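# Fold a skirt in half sideways with two arms

## Task

Fold the skirt in half across its width so one side edge sits on top of the opposite side edge, within about three finger-widths. The folded skirt must end up reasonably flat, entirely on the table, with its lower half lying flat, and both hands must have released it at the end.

## Robot and tools

Robot: two arms, left_arm and right_arm, each ending in a five-finger hand (right_arm has a right hand, left_arm its mirror-image left hand). Bases in the scene frame: left_arm at (-0.042, +0.266, -0.001) m, right_arm at (-0.012, -0.343, +0.047) m, both turned only slightly about z. A post stands behind the arms.

Frames: the scene frame has its origin at table-top height midway between the nominal bases, +z up, +x out over the table, and left_arm on the +y side (image left/right does not follow arm names). Fixed cameras and the table use the scene frame. Each arm's reported hand pose, velocities and wrist-camera pose use that arm's own base frame. Motion offsets run along the axes of that arm's current Hand target.

Hand point: a spot 0.05 m in front of the palm and 0.15 m from the wrist mount along the fingers. Its +z runs along straight fingers, +y out of the palm, +x across the palm away from the thumb on the right hand (toward the thumb on the left hand). Straight fingers extend 0.06 to 0.07 m past the point and sit 0.06 m behind it along -y. A wrist bracket on the little-finger side can strike things. Arms track loosely: at rest the hand often sits 1 to 3 cm (sometimes 5 cm) short of the command, usually low; a later execute_actions call with zero offsets re-requests it, or send the missing distance as a new offset. Commanded orientation is clipped to within 40 degrees of the measured one each step.

Row layout (used by execute_actions and move): one flat list of 28 numbers, each in [-1, 1], covering both arms even if one is idle. Order: left_arm dx, dy, dz, rx, ry, rz; left hand little, ring, middle, index, thumb_bend, thumb_turn, force_limit, speed; then the same fourteen for right_arm. The six pose numbers are an offset, not a pose: a displacement from that arm's Hand target as it stood when the action (or move) began, along that target's own axes; 1.0 equals 0.6 m of translation or 180 degrees; rx, ry, rz form a single rotation vector. All zeros means ask nothing new of that arm. The six finger numbers are absolute targets: +1 open/straight, -1 closed/curled; thumb_turn +1 puts the thumb beside the palm, -1 in front of it. force_limit maps -1 to about 0 N and +1 to 10 N at the fingertip (15 N for the two thumb motors). speed runs from nearly 0 at -1 to full at +0.48 and above (full travel 0.49 s). For a soft grip close with speed -0.94 or lower. There is no 'unchanged' value: to keep a hand as it is, resend the eight numbers of the last row actually executed for it (or, if none yet, its hand_measured six plus hand_force_limit and hand_speed).

execute_actions: actions is a list of actions; each action is a table of up to 15 rows, one per 1/30 s step; a short table repeats its final row to fill 15. Every row in an action counts from the start-of-action Hand target, not from the row before, so repeating an offset across actions keeps moving further. cameras: list of names, ["all"], or []; images come only when asked for or when actions is empty. Result lines include end_effector_position (m) and end_effector_quat_wxyz, Hand target, joint readings and torques, motor temperatures, and per-hand hand_measured, hand_stopped_by (moving, target, force, stalled, fault) and hand_load_n (fingertip force, positive pushing the finger open; a lost grip shows as a drop toward 0).

move: target is one 28-number row or a list of up to 15 rows; every row is an offset from the same starting Hand targets. speed is path top speed in m/s (0.002 to 4.3, default 0.25; turns up to twice that in rad/s), one value or one per target. blend is corner rounding in m for a list (0 = stop at each). blocking=false returns after about 0.5 s while the move continues. All paths share a 10 s cap. Paths ignore obstacles and the other arm. The result adds a move: line saying done, off_target, moving, held or fault, plus limits such as paced or held. Touches hit harder with faster moves and targets set deeper past contact.

wait: seconds from 0 to 3600; runs the scene without new commands. stop: brakes a running move. zoom_image: camera name and region [x0, y0, x1, y1] in pixels, at most 504 by 504, from that camera's newest image. show_instructions: shows the reference pages. finished_scene: ends the scene for good (scene 1).

Cameras: cam_head_left, cam_head_right, cam_high, cam_low, cam_left_wrist, cam_right_wrist, each 672x504.

Avoid: dropping the skirt or letting it slide off the table; releasing cloth while it moves; slamming or pressing hard on the table; any contact between the two hands or arms (a moderate collision can fail the scene); overloading fingers; leaving arms stretched or pushing at unreachable poses, which heats motors (warning at 85 °C, arm collapses at 100 °C). To end a push, command the target back beyond where the hand sits. Open both hands before finishing.

Each tool is called after "Emit:" as name(argument=value, ...) on one line, values as JSON.

Reference images:

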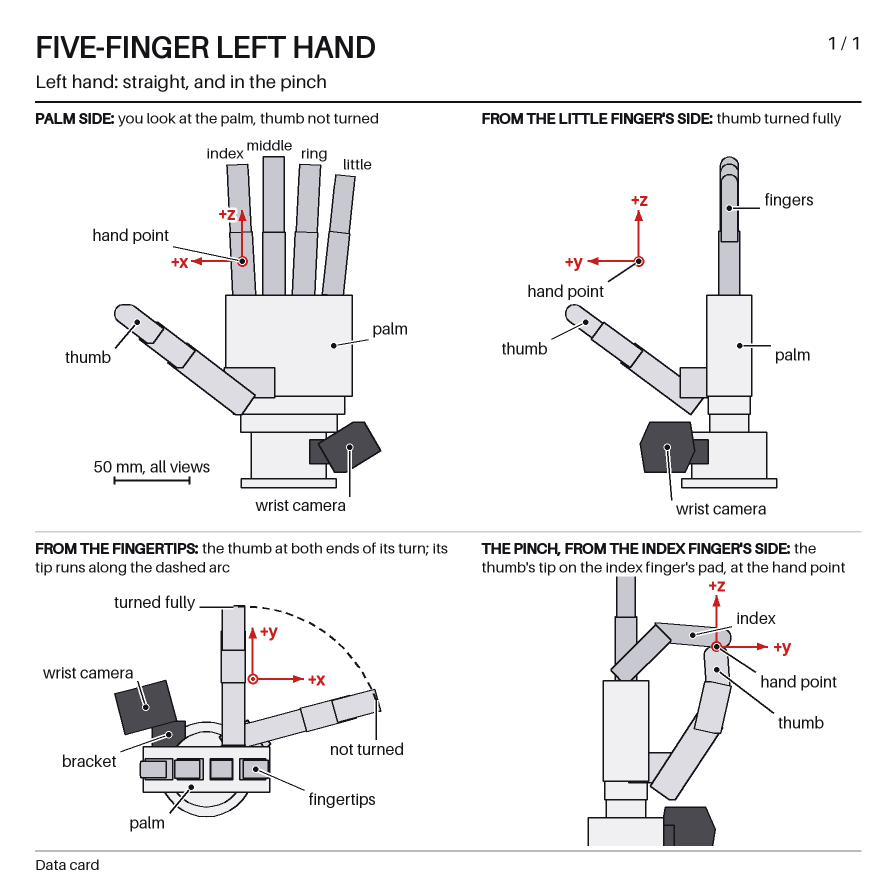

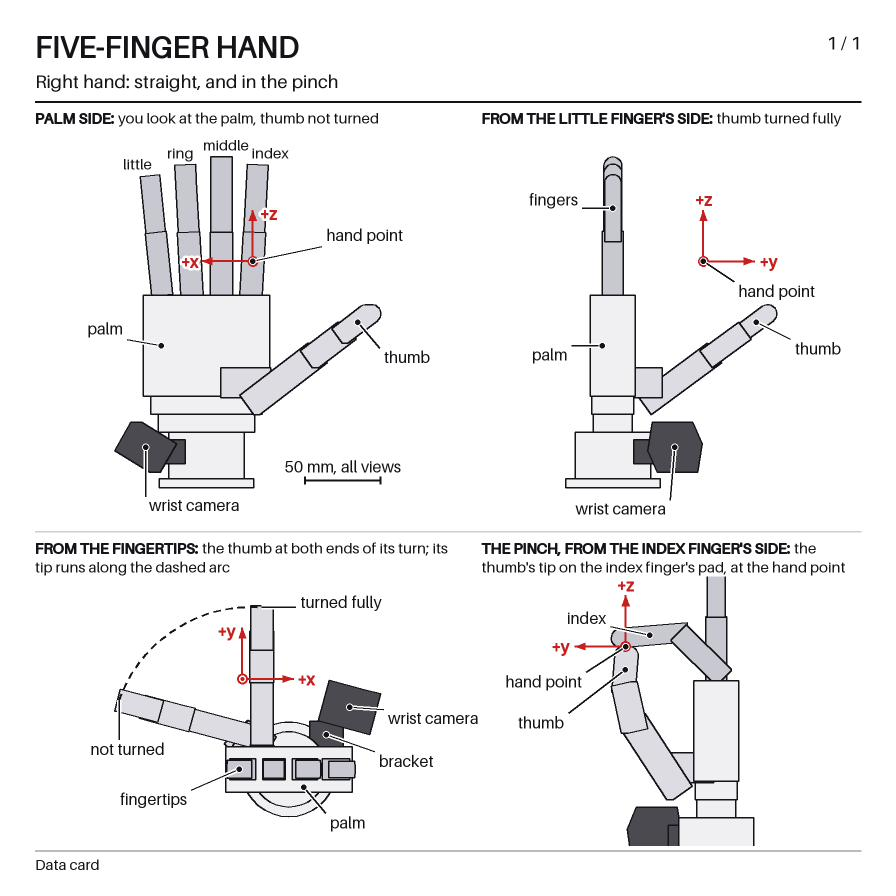

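## Session

Emit:
execute_actions(actions=[])

Scene clock: 0.00 s.
left_arm: end_effector_position=(+0.7407, -0.3766, +0.1970) hand_measured=(+1.000, +1.000, +1.000, +1.000, +1.000, +1.000) hand_load_n=(+0.0, +0.0, +0.0, +0.0, +0.0, +0.0) hand_stopped_by=(target, target, target, target, target, target) hand_force_limit=0.00 hand_speed=-0.80 end_effector_quat_wxyz=(+0.630, +0.158, +0.640, -0.410) | right_arm: end_effector_position=(+0.6367, -0.0402, +0.2788) hand_measured=(+1.000, +1.000, +1.000, +1.000, +1.000, +1.000) hand_load_n=(+0.0, +0.0, +0.0, +0.0, +0.5, +0.0) hand_stopped_by=(target, target, target, target, target, target) hand_force_limit=0.00 hand_speed=-0.80 end_effector_quat_wxyz=(+0.267, +0.681, -0.485, +0.480)
Joint positions: left_arm=[-0.431 2.029 1.382 0.79 0.383 1.182] | right_arm=[0.211 1.918 1.897 -1.059 1.103 -0.429]
Joint velocities: within noise
Joint torques (N m): no reading
Motor temperatures (°C): left_arm=[26 34 34 27 33 31] | right_arm=[37 33 34 28 30 31]
Heat: left arm: hottest shoulder 34 °C; right arm: hottest waist 37 °C.
Hand target: left_arm +0.7447, -0.3784, +0.2156; +0.641, +0.159, +0.628, -0.412 | right_arm +0.6405, -0.0394, +0.2899; +0.258, +0.675, -0.490, +0.488

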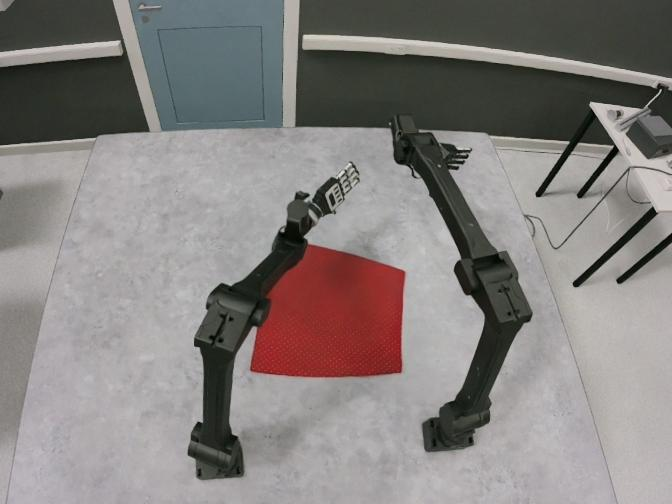

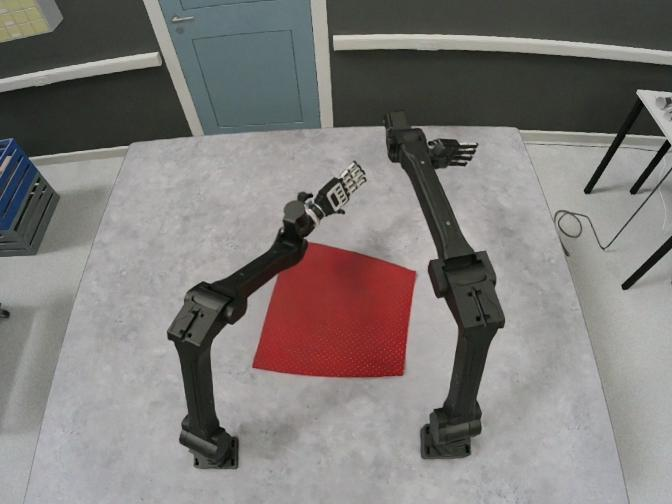

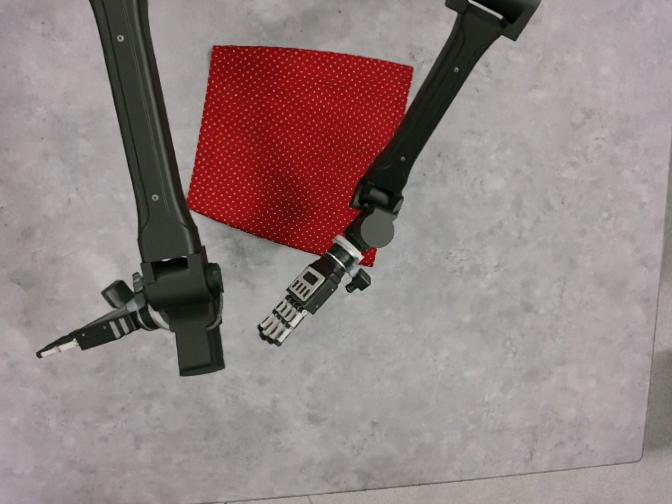

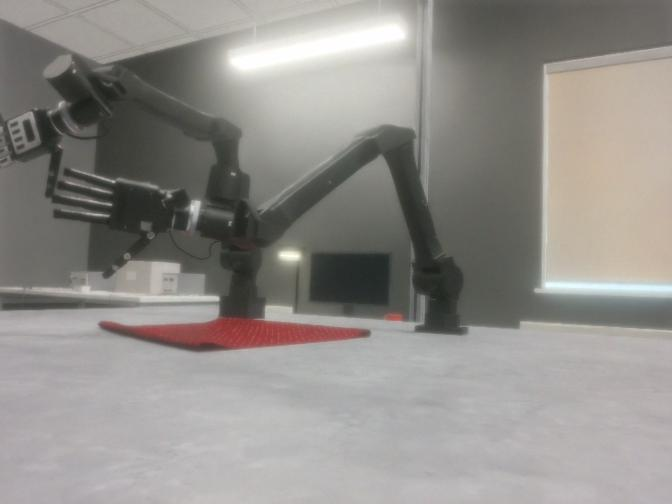

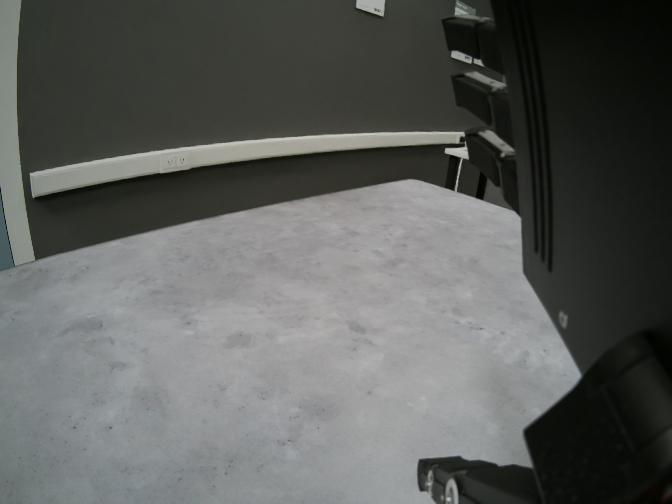

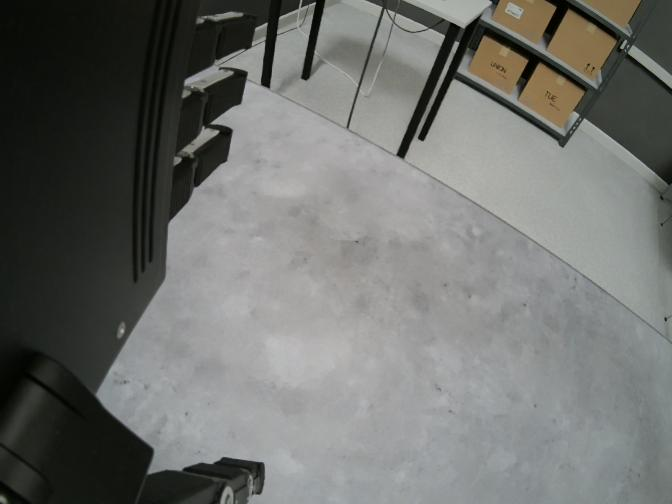

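Emit:
zoom_image(camera="cam_high", region=[160, 20, 440, 290])

Emit:
zoom_image(camera="cam_head_right", region=[230, 220, 440, 400])

Emit:
zoom_image(camera="cam_head_left", region=[230, 220, 440, 400])

Emit:
zoom_image(camera="cam_low", region=[80, 300, 400, 370])

Scaled by 1.800.

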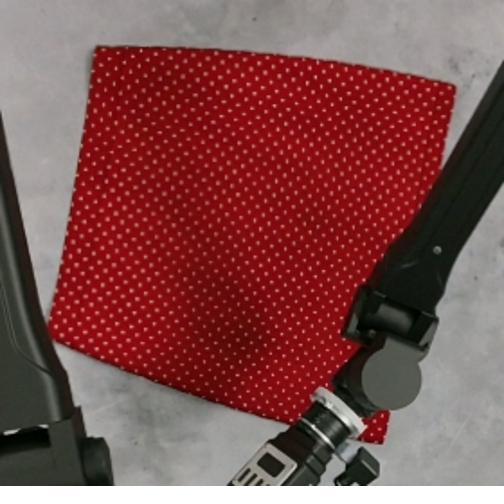

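Scaled by 2.400.

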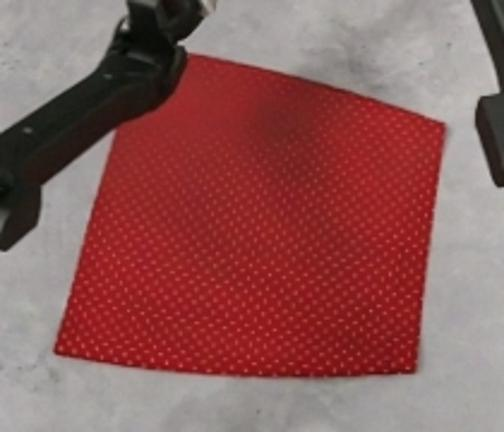

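Scaled by 2.400.

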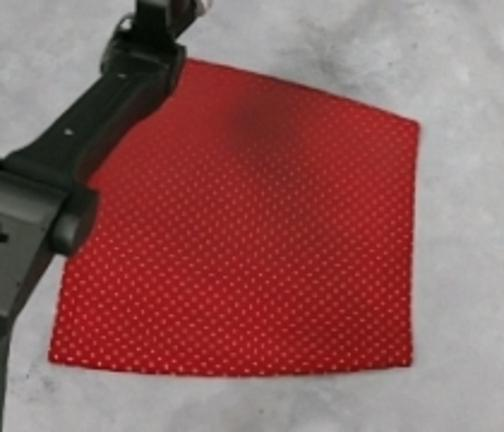

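Scaled by 1.575.

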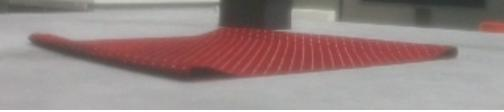

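Emit:
move(target=[-0.0563, 0.0928, -0.3082, -0.2428, -0.079, -0.3901, 1, 1, 0.5, 0.5, 0.3, -1, -0.4, -0.3, -0.2195, 0.136, -0.1735, 0.2272, -0.2131, 0.312, 1, 1, 0.5, 0.5, 0.3, -1, -0.4, -0.3], cameras=["all"])

Scene clock: 7.63 s.
left_arm: end_effector_position=(+0.6671, -0.2034, +0.1906) hand_measured=(+1.000, +1.000, +0.500, +0.500, +0.300, -1.000) hand_load_n=(+0.0, +0.0, +0.0, +0.0, +0.0, +0.0) hand_stopped_by=(target, target, target, target, target, target) hand_force_limit=-0.40 hand_speed=-0.30 end_effector_quat_wxyz=(+0.374, -0.497, +0.634, -0.460) | right_arm: end_effector_position=(+0.5166, +0.0721, +0.1930) hand_measured=(+1.000, +1.000, +0.500, +0.500, +0.300, -1.000) hand_load_n=(+0.0, +0.0, +0.0, +0.0, +0.0, +0.0) hand_stopped_by=(target, target, target, target, target, target) hand_force_limit=-0.40 hand_speed=-0.30 end_effector_quat_wxyz=(+0.386, -0.545, +0.600, -0.441)
Joint positions: left_arm=[-0.262 1.646 1.171 0.174 -0.037 0.007] | right_arm=[0.176 1.186 0.721 0.134 0.275 0.074]
Joint torques (N m): left_arm=[1.96 -13.98 6.83 1.94 0.04 -0.05] | right_arm=[0.44 -6.3 8.65 2.51 0.05 0.06]
Heat: left arm: hottest shoulder 36 °C; right arm: hottest waist 37 °C.
Hand target: left_arm +0.6650, -0.1998, +0.1999; +0.373, -0.503, +0.627, -0.465 | right_arm +0.5180, +0.0690, +0.2001; +0.395, -0.534, +0.601, -0.445
Off the commanded pose: left_arm 0.010 m, 1 deg | right_arm 0.008 m, 2 deg.
move: done
cam_left_wrist: T_world_to_cam=[[0.22927, -0.31277, 0.92174, -0.39385], [-0.70045, -0.71056, -0.06689, 0.33631], [0.67588, -0.6303, -0.38199, -0.38798]] pos_world=[0.58809, -0.12875, 0.23732]
cam_right_wrist: T_world_to_cam=[[-0.28659, -0.25345, -0.92392, 0.34903], [-0.48427, 0.87043, -0.08856, 0.20678], [0.82665, 0.42205, -0.37219, -0.2754]] pos_world=[0.42783, 0.0247, 0.23829]

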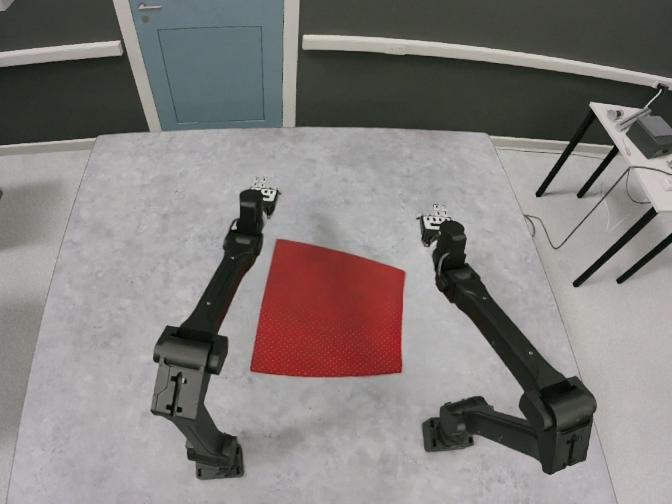

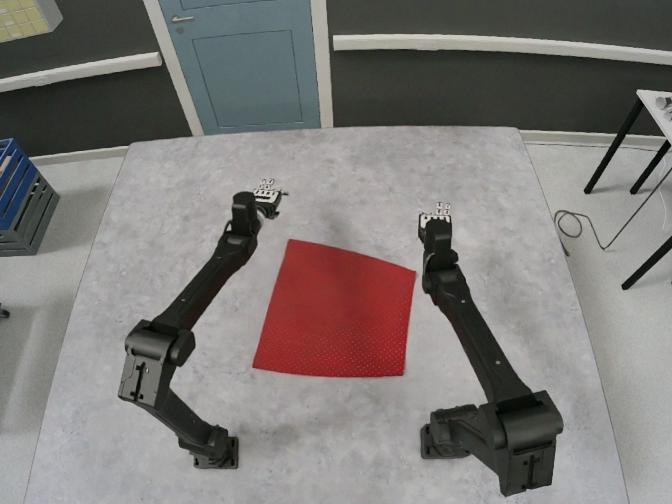

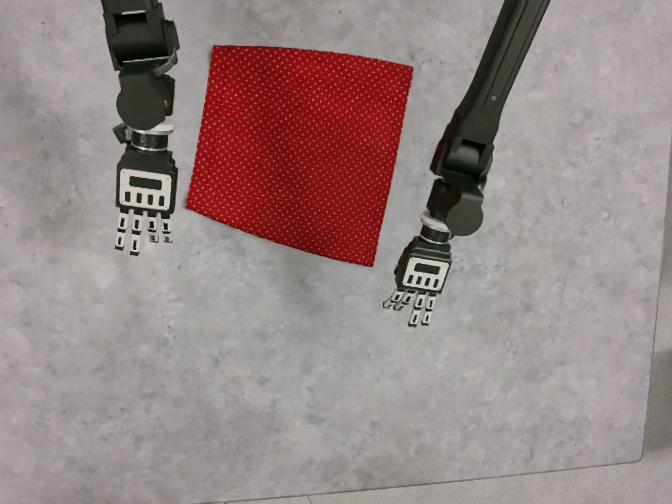

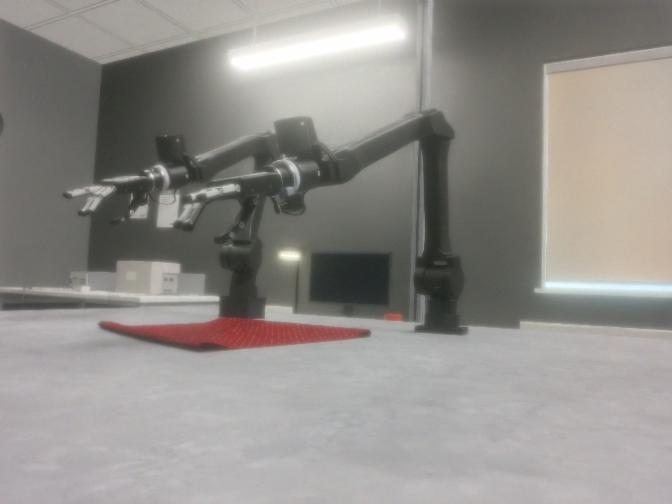

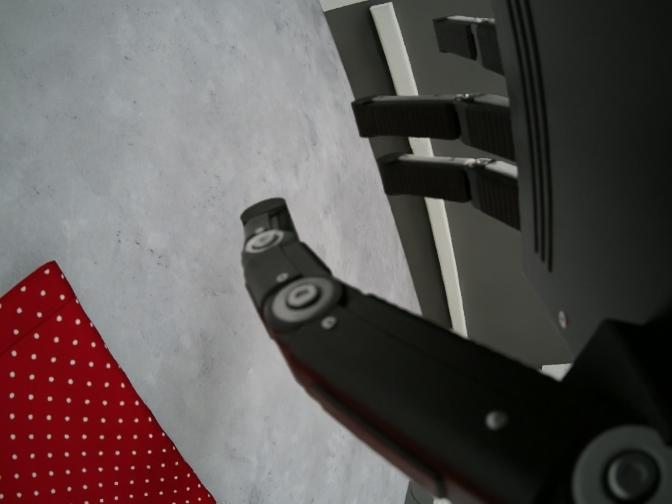

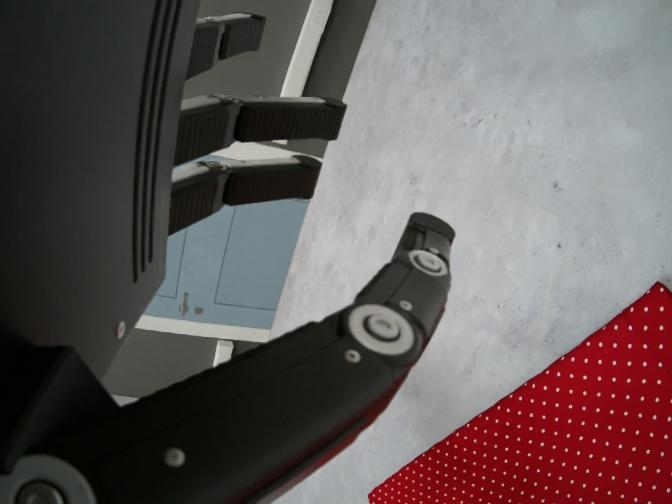

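Emit:
move(target=[0.0496, 0.1944, 0.0434, -0.1009, 0.0148, 0.0073, 1, 1, 0.5, 0.5, 0.3, -1, -0.4, -0.3, -0.0508, 0.2653, 0.0848, -0.1, 0.0502, 0.0247, 1, 1, 0.5, 0.5, 0.3, -1, -0.4, -0.3], cameras=["all"])

Scene clock: 12.33 s.
left_arm: end_effector_position=(+0.6320, -0.2151, +0.0545) hand_measured=(+1.000, +1.000, +0.500, +0.500, +0.300, -1.000) hand_load_n=(+0.0, +0.0, -0.5, +0.0, +0.0, +0.0) hand_stopped_by=(target, target, target, target, target, target) hand_force_limit=-0.40 hand_speed=-0.30 end_effector_quat_wxyz=(+0.272, -0.540, +0.717, -0.348) | right_arm: end_effector_position=(+0.5056, +0.0906, +0.0140) hand_measured=(+1.000, +1.000, +0.500, +0.500, +0.300, -1.000) hand_load_n=(+0.0, +0.0, -0.5, +0.0, +0.0, +0.0) hand_stopped_by=(target, target, target, target, target, target) hand_force_limit=-0.40 hand_speed=-0.30 end_effector_quat_wxyz=(+0.256, -0.539, +0.714, -0.365)
Joint positions: left_arm=[-0.288 1.806 1.203 -0.054 -0.021 0.003] | right_arm=[0.255 1.553 0.726 0.097 0.443 0.331]
Joint torques (N m): left_arm=[0.85 -14.33 9.94 1.7 0.02 -0.07] | right_arm=[1.49 -8.76 10.14 1.36 0.43 0.05]
Heat: left arm: hottest shoulder 36 °C; right arm: hottest waist 37 °C.
Hand target: left_arm +0.6499, -0.2271, +0.0810; +0.280, -0.537, +0.706, -0.367 | right_arm +0.5237, +0.0992, +0.0329; +0.275, -0.529, +0.713, -0.370
Off the commanded pose: left_arm 0.034 m, 3 deg | right_arm 0.028 m, 3 deg.
move: off_target (left_arm, right_arm)
cam_left_wrist: T_world_to_cam=[[0.50917, -0.40016, 0.76199, -0.45092], [-0.71813, -0.68551, 0.11986, 0.30067], [0.47439, -0.60823, -0.6364, -0.27773]] pos_world=[0.57727, -0.14325, 0.13081]
cam_right_wrist: T_world_to_cam=[[-0.60299, -0.12003, -0.78867, 0.33128], [-0.31006, 0.94615, 0.09306, 0.07204], [0.73503, 0.30064, -0.60773, -0.28013]] pos_world=[0.428, 0.05582, 0.08432]

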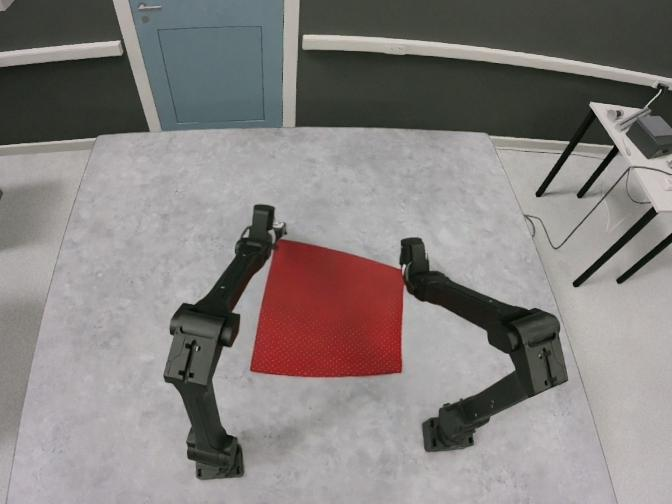

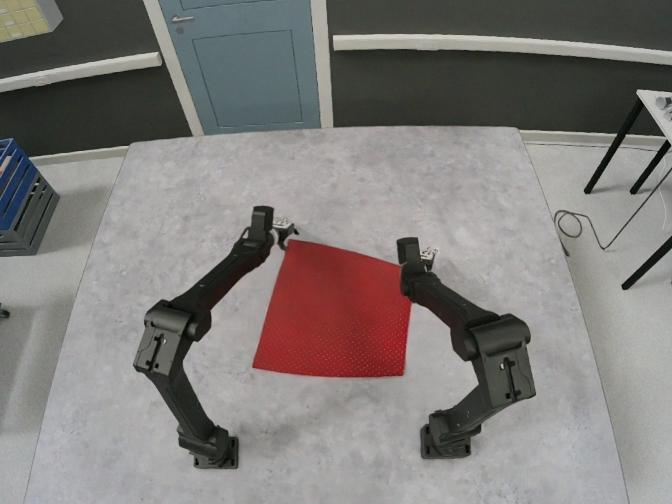

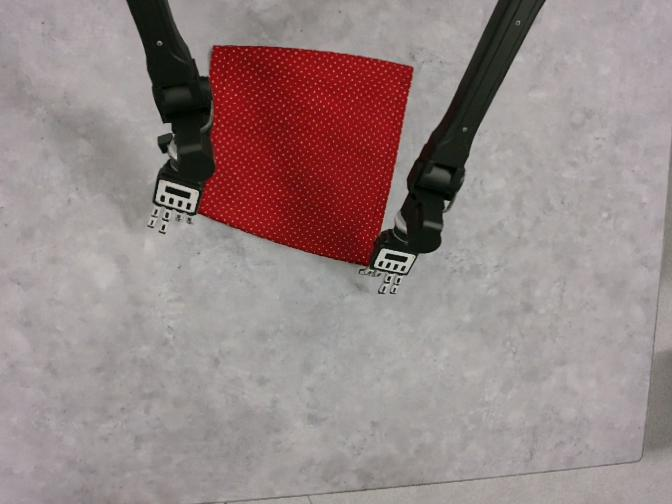

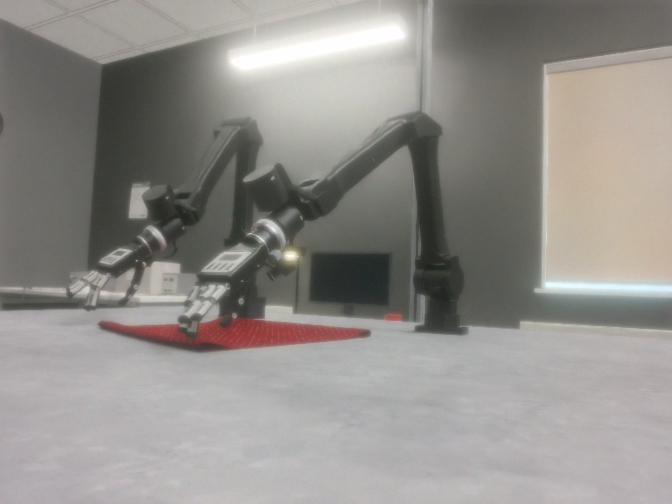

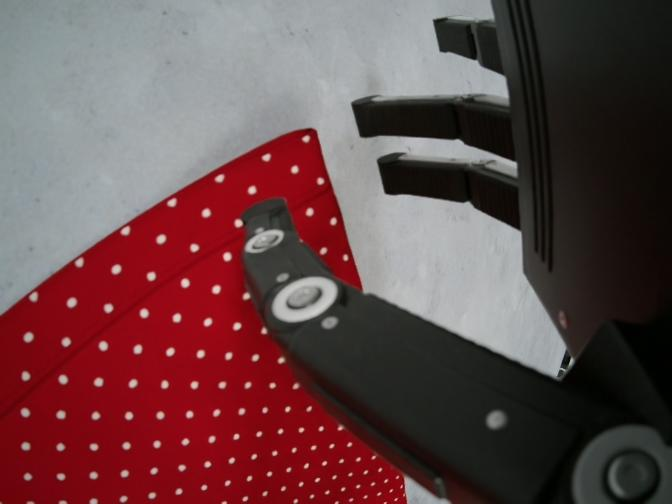

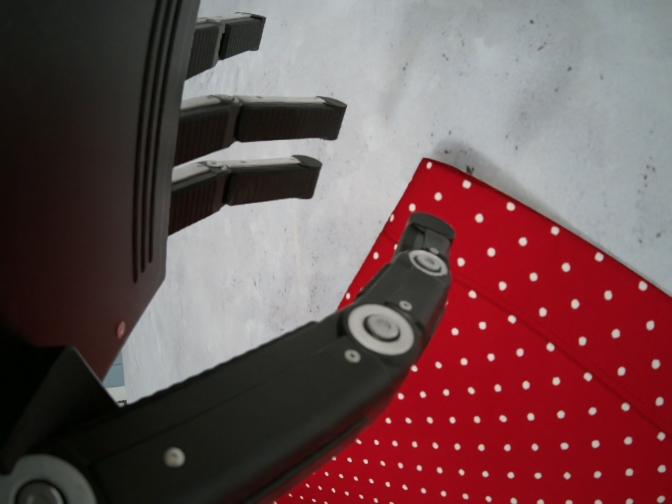

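Emit:
zoom_image(camera="cam_left_wrist", region=[0, 100, 420, 504])

Emit:
zoom_image(camera="cam_right_wrist", region=[260, 120, 672, 504])

Emit:
zoom_image(camera="cam_high", region=[190, 30, 320, 150])

Emit:
zoom_image(camera="cam_high", region=[300, 30, 430, 150])

Emit:
zoom_image(camera="cam_high", region=[260, 150, 400, 280])

Scaled by 1.200 from the camera's image (finer frame: 960x720).

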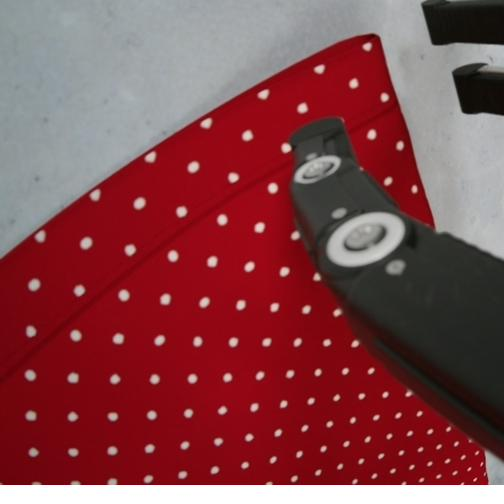

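Scaled by 1.223 from the camera's image (finer frame: 960x720).

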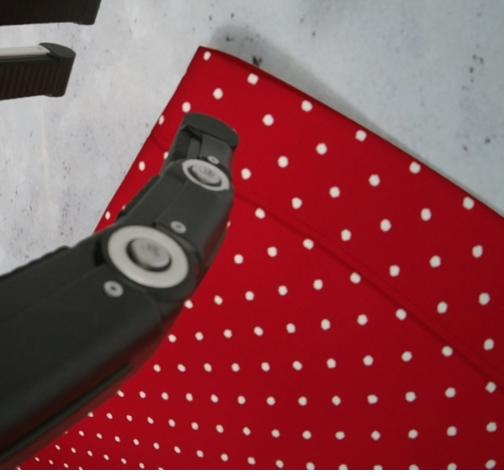

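Scaled by 3.877.

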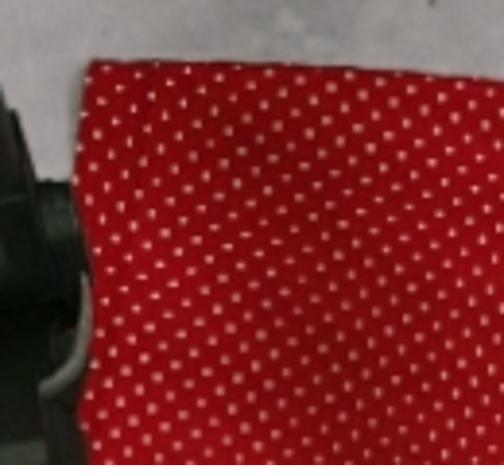

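Scaled by 3.877.

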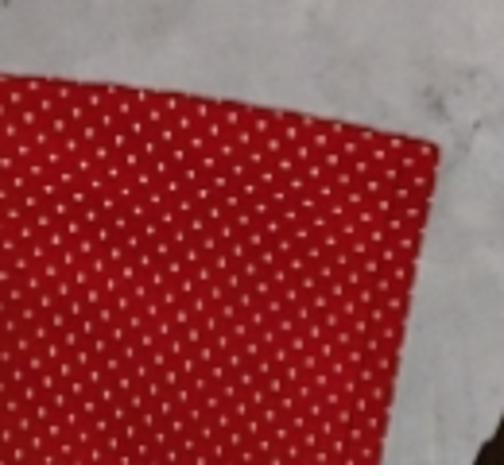

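Scaled by 3.600.

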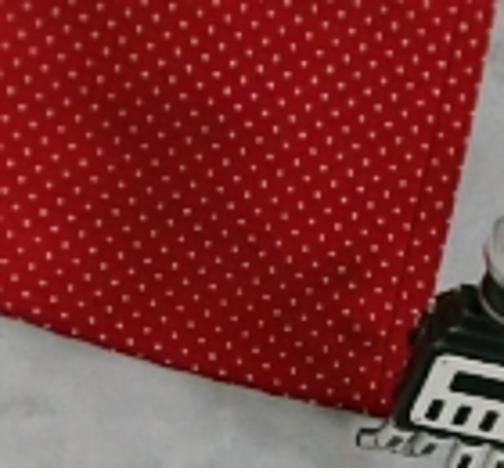

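Emit:
move(target=[0.0097, 0.008, 0.0468, 0, 0, 0, 1, 1, 0.5, 0.5, 0.3, -1, -0.4, -0.3, -0.022, 0.0213, 0.0452, 0, 0, 0, 1, 1, 0.5, 0.5, 0.3, -1, -0.4, -0.3], cameras=["cam_low", "cam_high", "cam_left_wrist", "cam_right_wrist"], speed=0.08)

Scene clock: 14.10 s.
left_arm: end_effector_position=(+0.6452, -0.2229, +0.0358) hand_measured=(+1.000, +1.000, +0.500, +0.500, +0.300, -1.000) hand_load_n=(+0.0, -0.5, +0.0, -0.5, +0.0, +0.0) hand_stopped_by=(target, target, target, target, target, target) hand_force_limit=-0.40 hand_speed=-0.30 end_effector_quat_wxyz=(+0.267, -0.542, +0.719, -0.342) | right_arm: end_effector_position=(+0.5205, +0.0974, -0.0086) hand_measured=(+1.000, +1.000, +0.500, +0.500, +0.300, -1.000) hand_load_n=(+0.0, +0.0, +0.0, +0.0, +0.0, +0.0) hand_stopped_by=(target, target, target, target, target, target) hand_force_limit=-0.40 hand_speed=-0.30 end_effector_quat_wxyz=(+0.253, -0.541, +0.715, -0.364)
Joint positions: left_arm=[-0.294 1.87 1.25 -0.054 -0.025 -0.003] | right_arm=[0.262 1.644 0.761 0.143 0.449 0.337]
Joint torques (N m): left_arm=[0.62 -14.51 9.88 2.61 -0.1 -0.06] | right_arm=[1.55 -8.7 9.7 2.11 0.43 0.05]
Heat: left arm: hottest shoulder 36 °C; right arm: hottest waist 37 °C.
Hand target: left_arm +0.6678, -0.2380, +0.0608; +0.280, -0.537, +0.706, -0.367 | right_arm +0.5417, +0.1075, +0.0069; +0.275, -0.529, +0.713, -0.370
Off the commanded pose: left_arm 0.037 m, 4 deg | right_arm 0.028 m, 3 deg.
move: off_target (left_arm, right_arm)
cam_left_wrist: T_world_to_cam=[[0.5218, -0.4023, 0.75225, -0.45483], [-0.71572, -0.68628, 0.12944, 0.305], [0.46418, -0.60595, -0.64604, -0.29309]] pos_world=[0.59168, -0.15126, 0.11332]
cam_right_wrist: T_world_to_cam=[[-0.60891, -0.12101, -0.78395, 0.32648], [-0.30845, 0.94664, 0.09346, 0.07151], [0.73081, 0.29872, -0.61374, -0.30463]] pos_world=[0.44348, 0.06282, 0.06229]
Images, in order (width x height): cam_high 672x504, cam_low 672x504, cam_left_wrist 672x504, cam_right_wrist 672x504.

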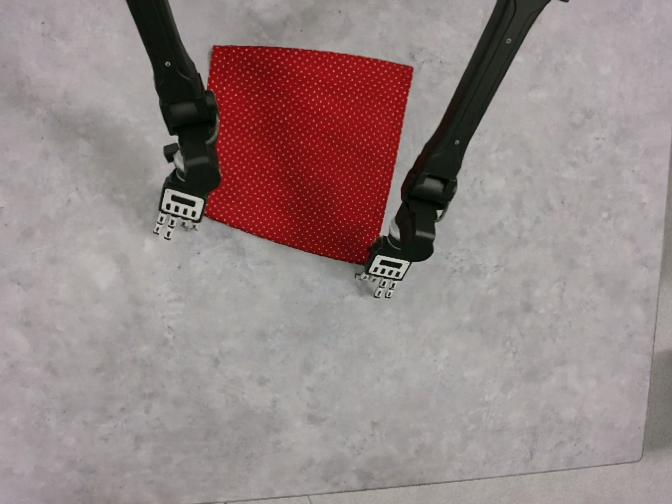

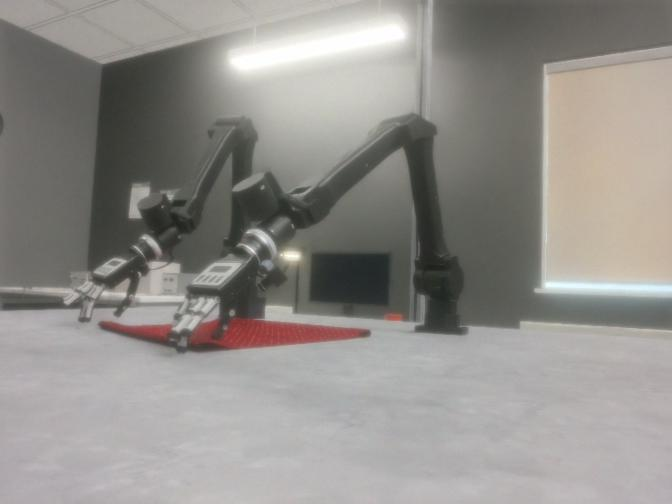

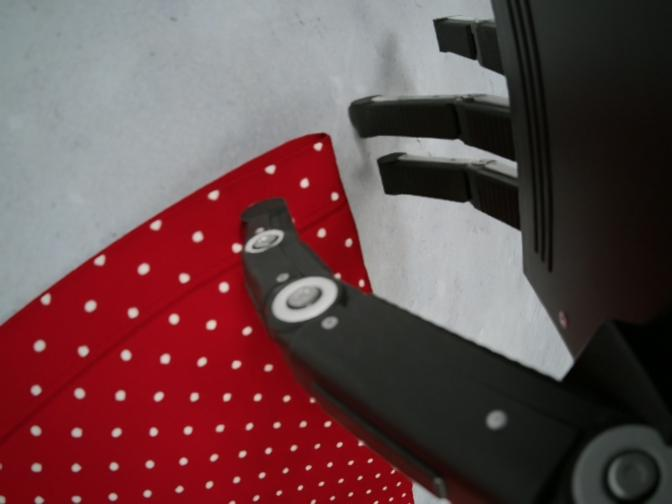

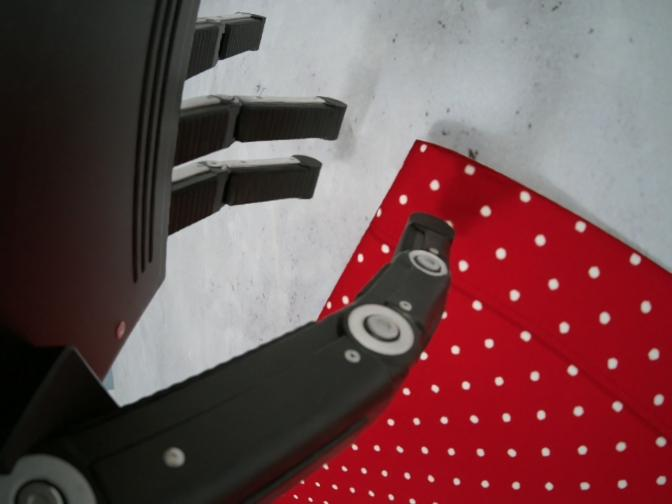

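Emit:
move(target=[0.004, 0.011, -0.0015, 0.1, 0, 0, 1, 1, 0.5, 0.5, 0.3, -1, -0.4, -0.3, -0.006, 0.018, -0.002, 0.1, 0, 0, 1, 1, 0.5, 0.5, 0.3, -1, -0.4, -0.3], cameras=["cam_low", "cam_high", "cam_left_wrist", "cam_right_wrist"], speed=0.1)

Scene clock: 16.80 s.
left_arm: end_effector_position=(+0.6666, -0.2317, +0.0625) hand_measured=(+1.000, +1.000, +0.500, +0.500, +0.300, -1.000) hand_load_n=(+0.0, +0.0, +0.0, -0.5, +0.0, +0.0) hand_stopped_by=(target, target, target, target, target, target) hand_force_limit=-0.40 hand_speed=-0.30 end_effector_quat_wxyz=(+0.363, -0.487, +0.641, -0.469) | right_arm: end_effector_position=(+0.5382, +0.1102, +0.0017) hand_measured=(+1.000, +1.000, +0.500, +0.500, +0.300, -1.000) hand_load_n=(+0.0, +0.0, +0.0, +0.0, +0.0, +0.0) hand_stopped_by=(target, target, target, target, target, target) hand_force_limit=-0.40 hand_speed=-0.30 end_effector_quat_wxyz=(+0.355, -0.474, +0.651, -0.475)
Joint positions: left_arm=[-0.3 1.87 1.075 0.494 -0.037 -0.003] | right_arm=[0.339 1.762 0.627 0.766 0.606 0.229]
Joint torques (N m): left_arm=[0.5 -13.1 5.05 3.18 -0.1 0.01] | right_arm=[1.61 -8.29 4.59 2.37 0.35 -0.16]
Heat: left arm: hottest shoulder 36 °C; right arm: hottest waist 37 °C.
Hand target: left_arm +0.6628, -0.2390, +0.0559; +0.360, -0.487, +0.640, -0.473 | right_arm +0.5361, +0.1130, -0.0010; +0.355, -0.479, +0.646, -0.477
Off the commanded pose: left_arm 0.011 m, 1 deg | right_arm 0.005 m, 1 deg.
move: off_target (left_arm)
cam_left_wrist: T_world_to_cam=[[0.21969, -0.3128, 0.92406, -0.2782], [-0.72553, -0.6856, -0.05959, 0.32924], [0.65218, -0.65735, -0.37757, -0.44516]] pos_world=[0.59032, -0.15392, 0.10862]
cam_right_wrist: T_world_to_cam=[[-0.30628, -0.1718, -0.93631, 0.18977], [-0.30468, 0.94953, -0.07456, 0.06173], [0.90187, 0.26243, -0.34317, -0.40354]] pos_world=[0.44087, 0.07989, 0.04381]
Images, in order (width x height): cam_high 672x504, cam_low 672x504, cam_left_wrist 672x504, cam_right_wrist 672x504.

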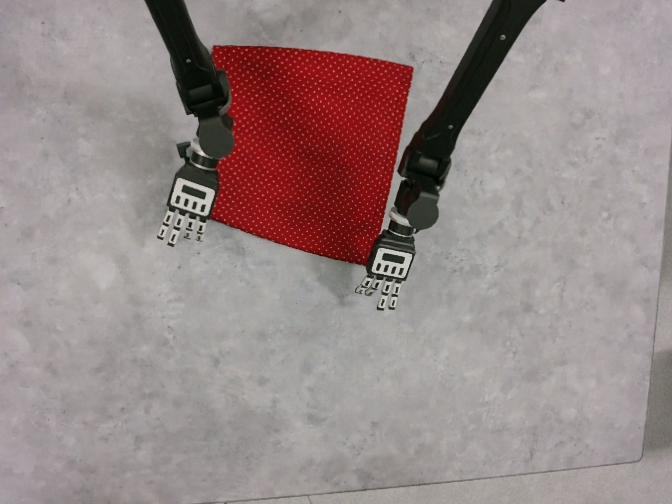

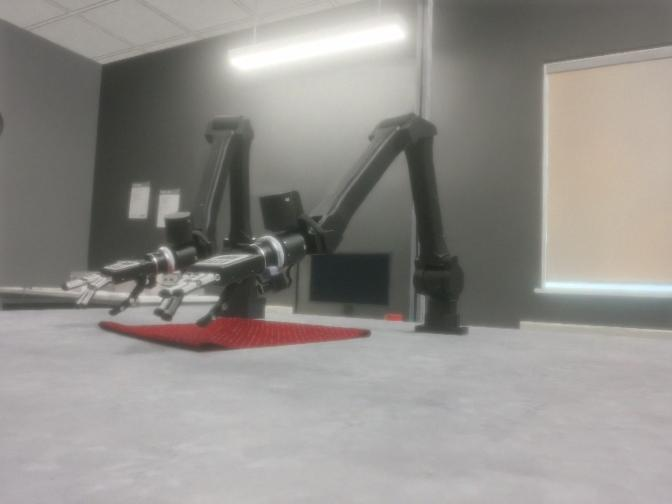

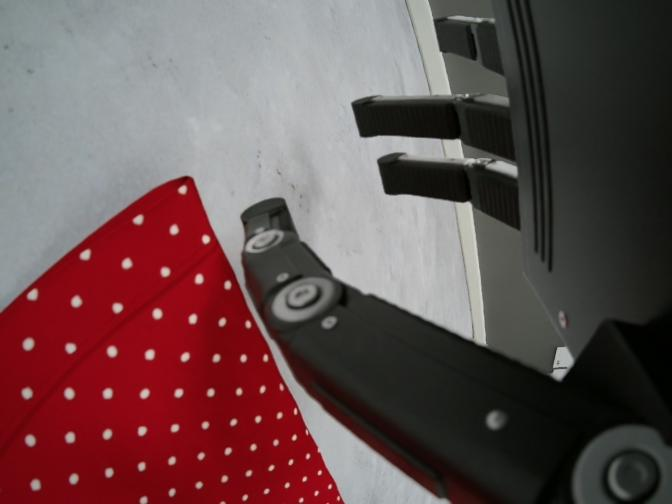

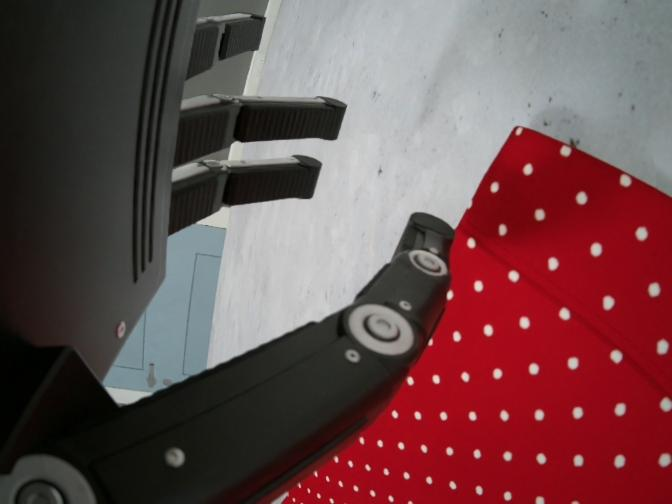

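Emit:
move(target=[-0.0104, 0.0249, -0.0185, 0, 0, 0, 1, 1, 0.5, 0.5, 0.3, -1, -0.4, -0.3, 0.0168, 0.0077, -0.0135, 0, 0, 0, 1, 1, 0.5, 0.5, 0.3, -1, -0.4, -0.3], cameras=["cam_low", "cam_left_wrist", "cam_right_wrist"], speed=0.1)

Scene clock: 17.83 s.
left_arm: end_effector_position=(+0.6502, -0.2279, +0.0460) hand_measured=(+1.000, +1.000, +0.500, +0.500, +0.300, -1.000) hand_load_n=(+0.0, +0.0, +0.0, +0.0, +0.0, +0.0) hand_stopped_by=(target, target, target, target, target, target) hand_force_limit=-0.40 hand_speed=-0.30 end_effector_quat_wxyz=(+0.359, -0.487, +0.644, -0.468) | right_arm: end_effector_position=(+0.5234, +0.1051, -0.0073) hand_measured=(+1.000, +1.000, +0.500, +0.500, +0.300, -1.000) hand_load_n=(+0.0, +0.5, +0.0, +0.0, +0.0, +0.5) hand_stopped_by=(target, target, target, target, target, target) hand_force_limit=-0.40 hand_speed=-0.30 end_effector_quat_wxyz=(+0.350, -0.479, +0.651, -0.474)
Joint positions: left_arm=[-0.3 1.87 1.02 0.541 -0.031 -0.003] | right_arm=[0.339 1.762 0.587 0.794 0.604 0.225]
Joint torques (N m): left_arm=[1.44 -13.1 5.03 3.17 0.05 0.04] | right_arm=[1.08 -8.82 4.41 2.37 0.15 -0.17]
Heat: left arm: hottest shoulder 36 °C; right arm: hottest waist 37 °C.
Hand target: left_arm +0.6500, -0.2290, +0.0447; +0.360, -0.487, +0.640, -0.473 | right_arm +0.5243, +0.1059, -0.0032; +0.355, -0.479, +0.646, -0.477
Off the commanded pose: left_arm 0.002 m, 1 deg | right_arm 0.004 m, 1 deg.
move: done
cam_left_wrist: T_world_to_cam=[[0.22576, -0.31475, 0.92193, -0.26248], [-0.72997, -0.68135, -0.05386, 0.3226], [0.64511, -0.66083, -0.38359, -0.43415]] pos_world=[0.57483, -0.14971, 0.09283]
cam_right_wrist: T_world_to_cam=[[-0.31777, -0.17911, -0.9311, 0.18282], [-0.30811, 0.94821, -0.07725, 0.06334], [0.89671, 0.26233, -0.3565, -0.38926]] pos_world=[0.42667, 0.0748, 0.03635]

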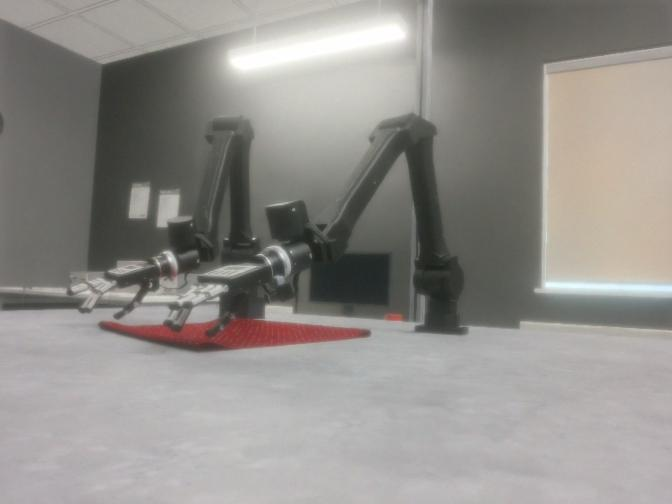

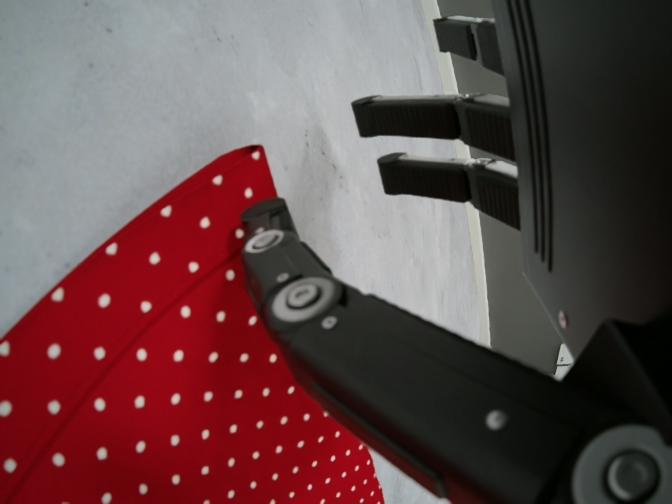

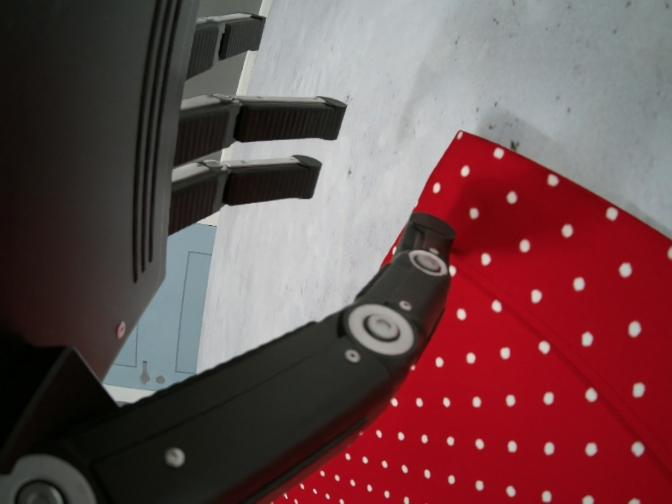

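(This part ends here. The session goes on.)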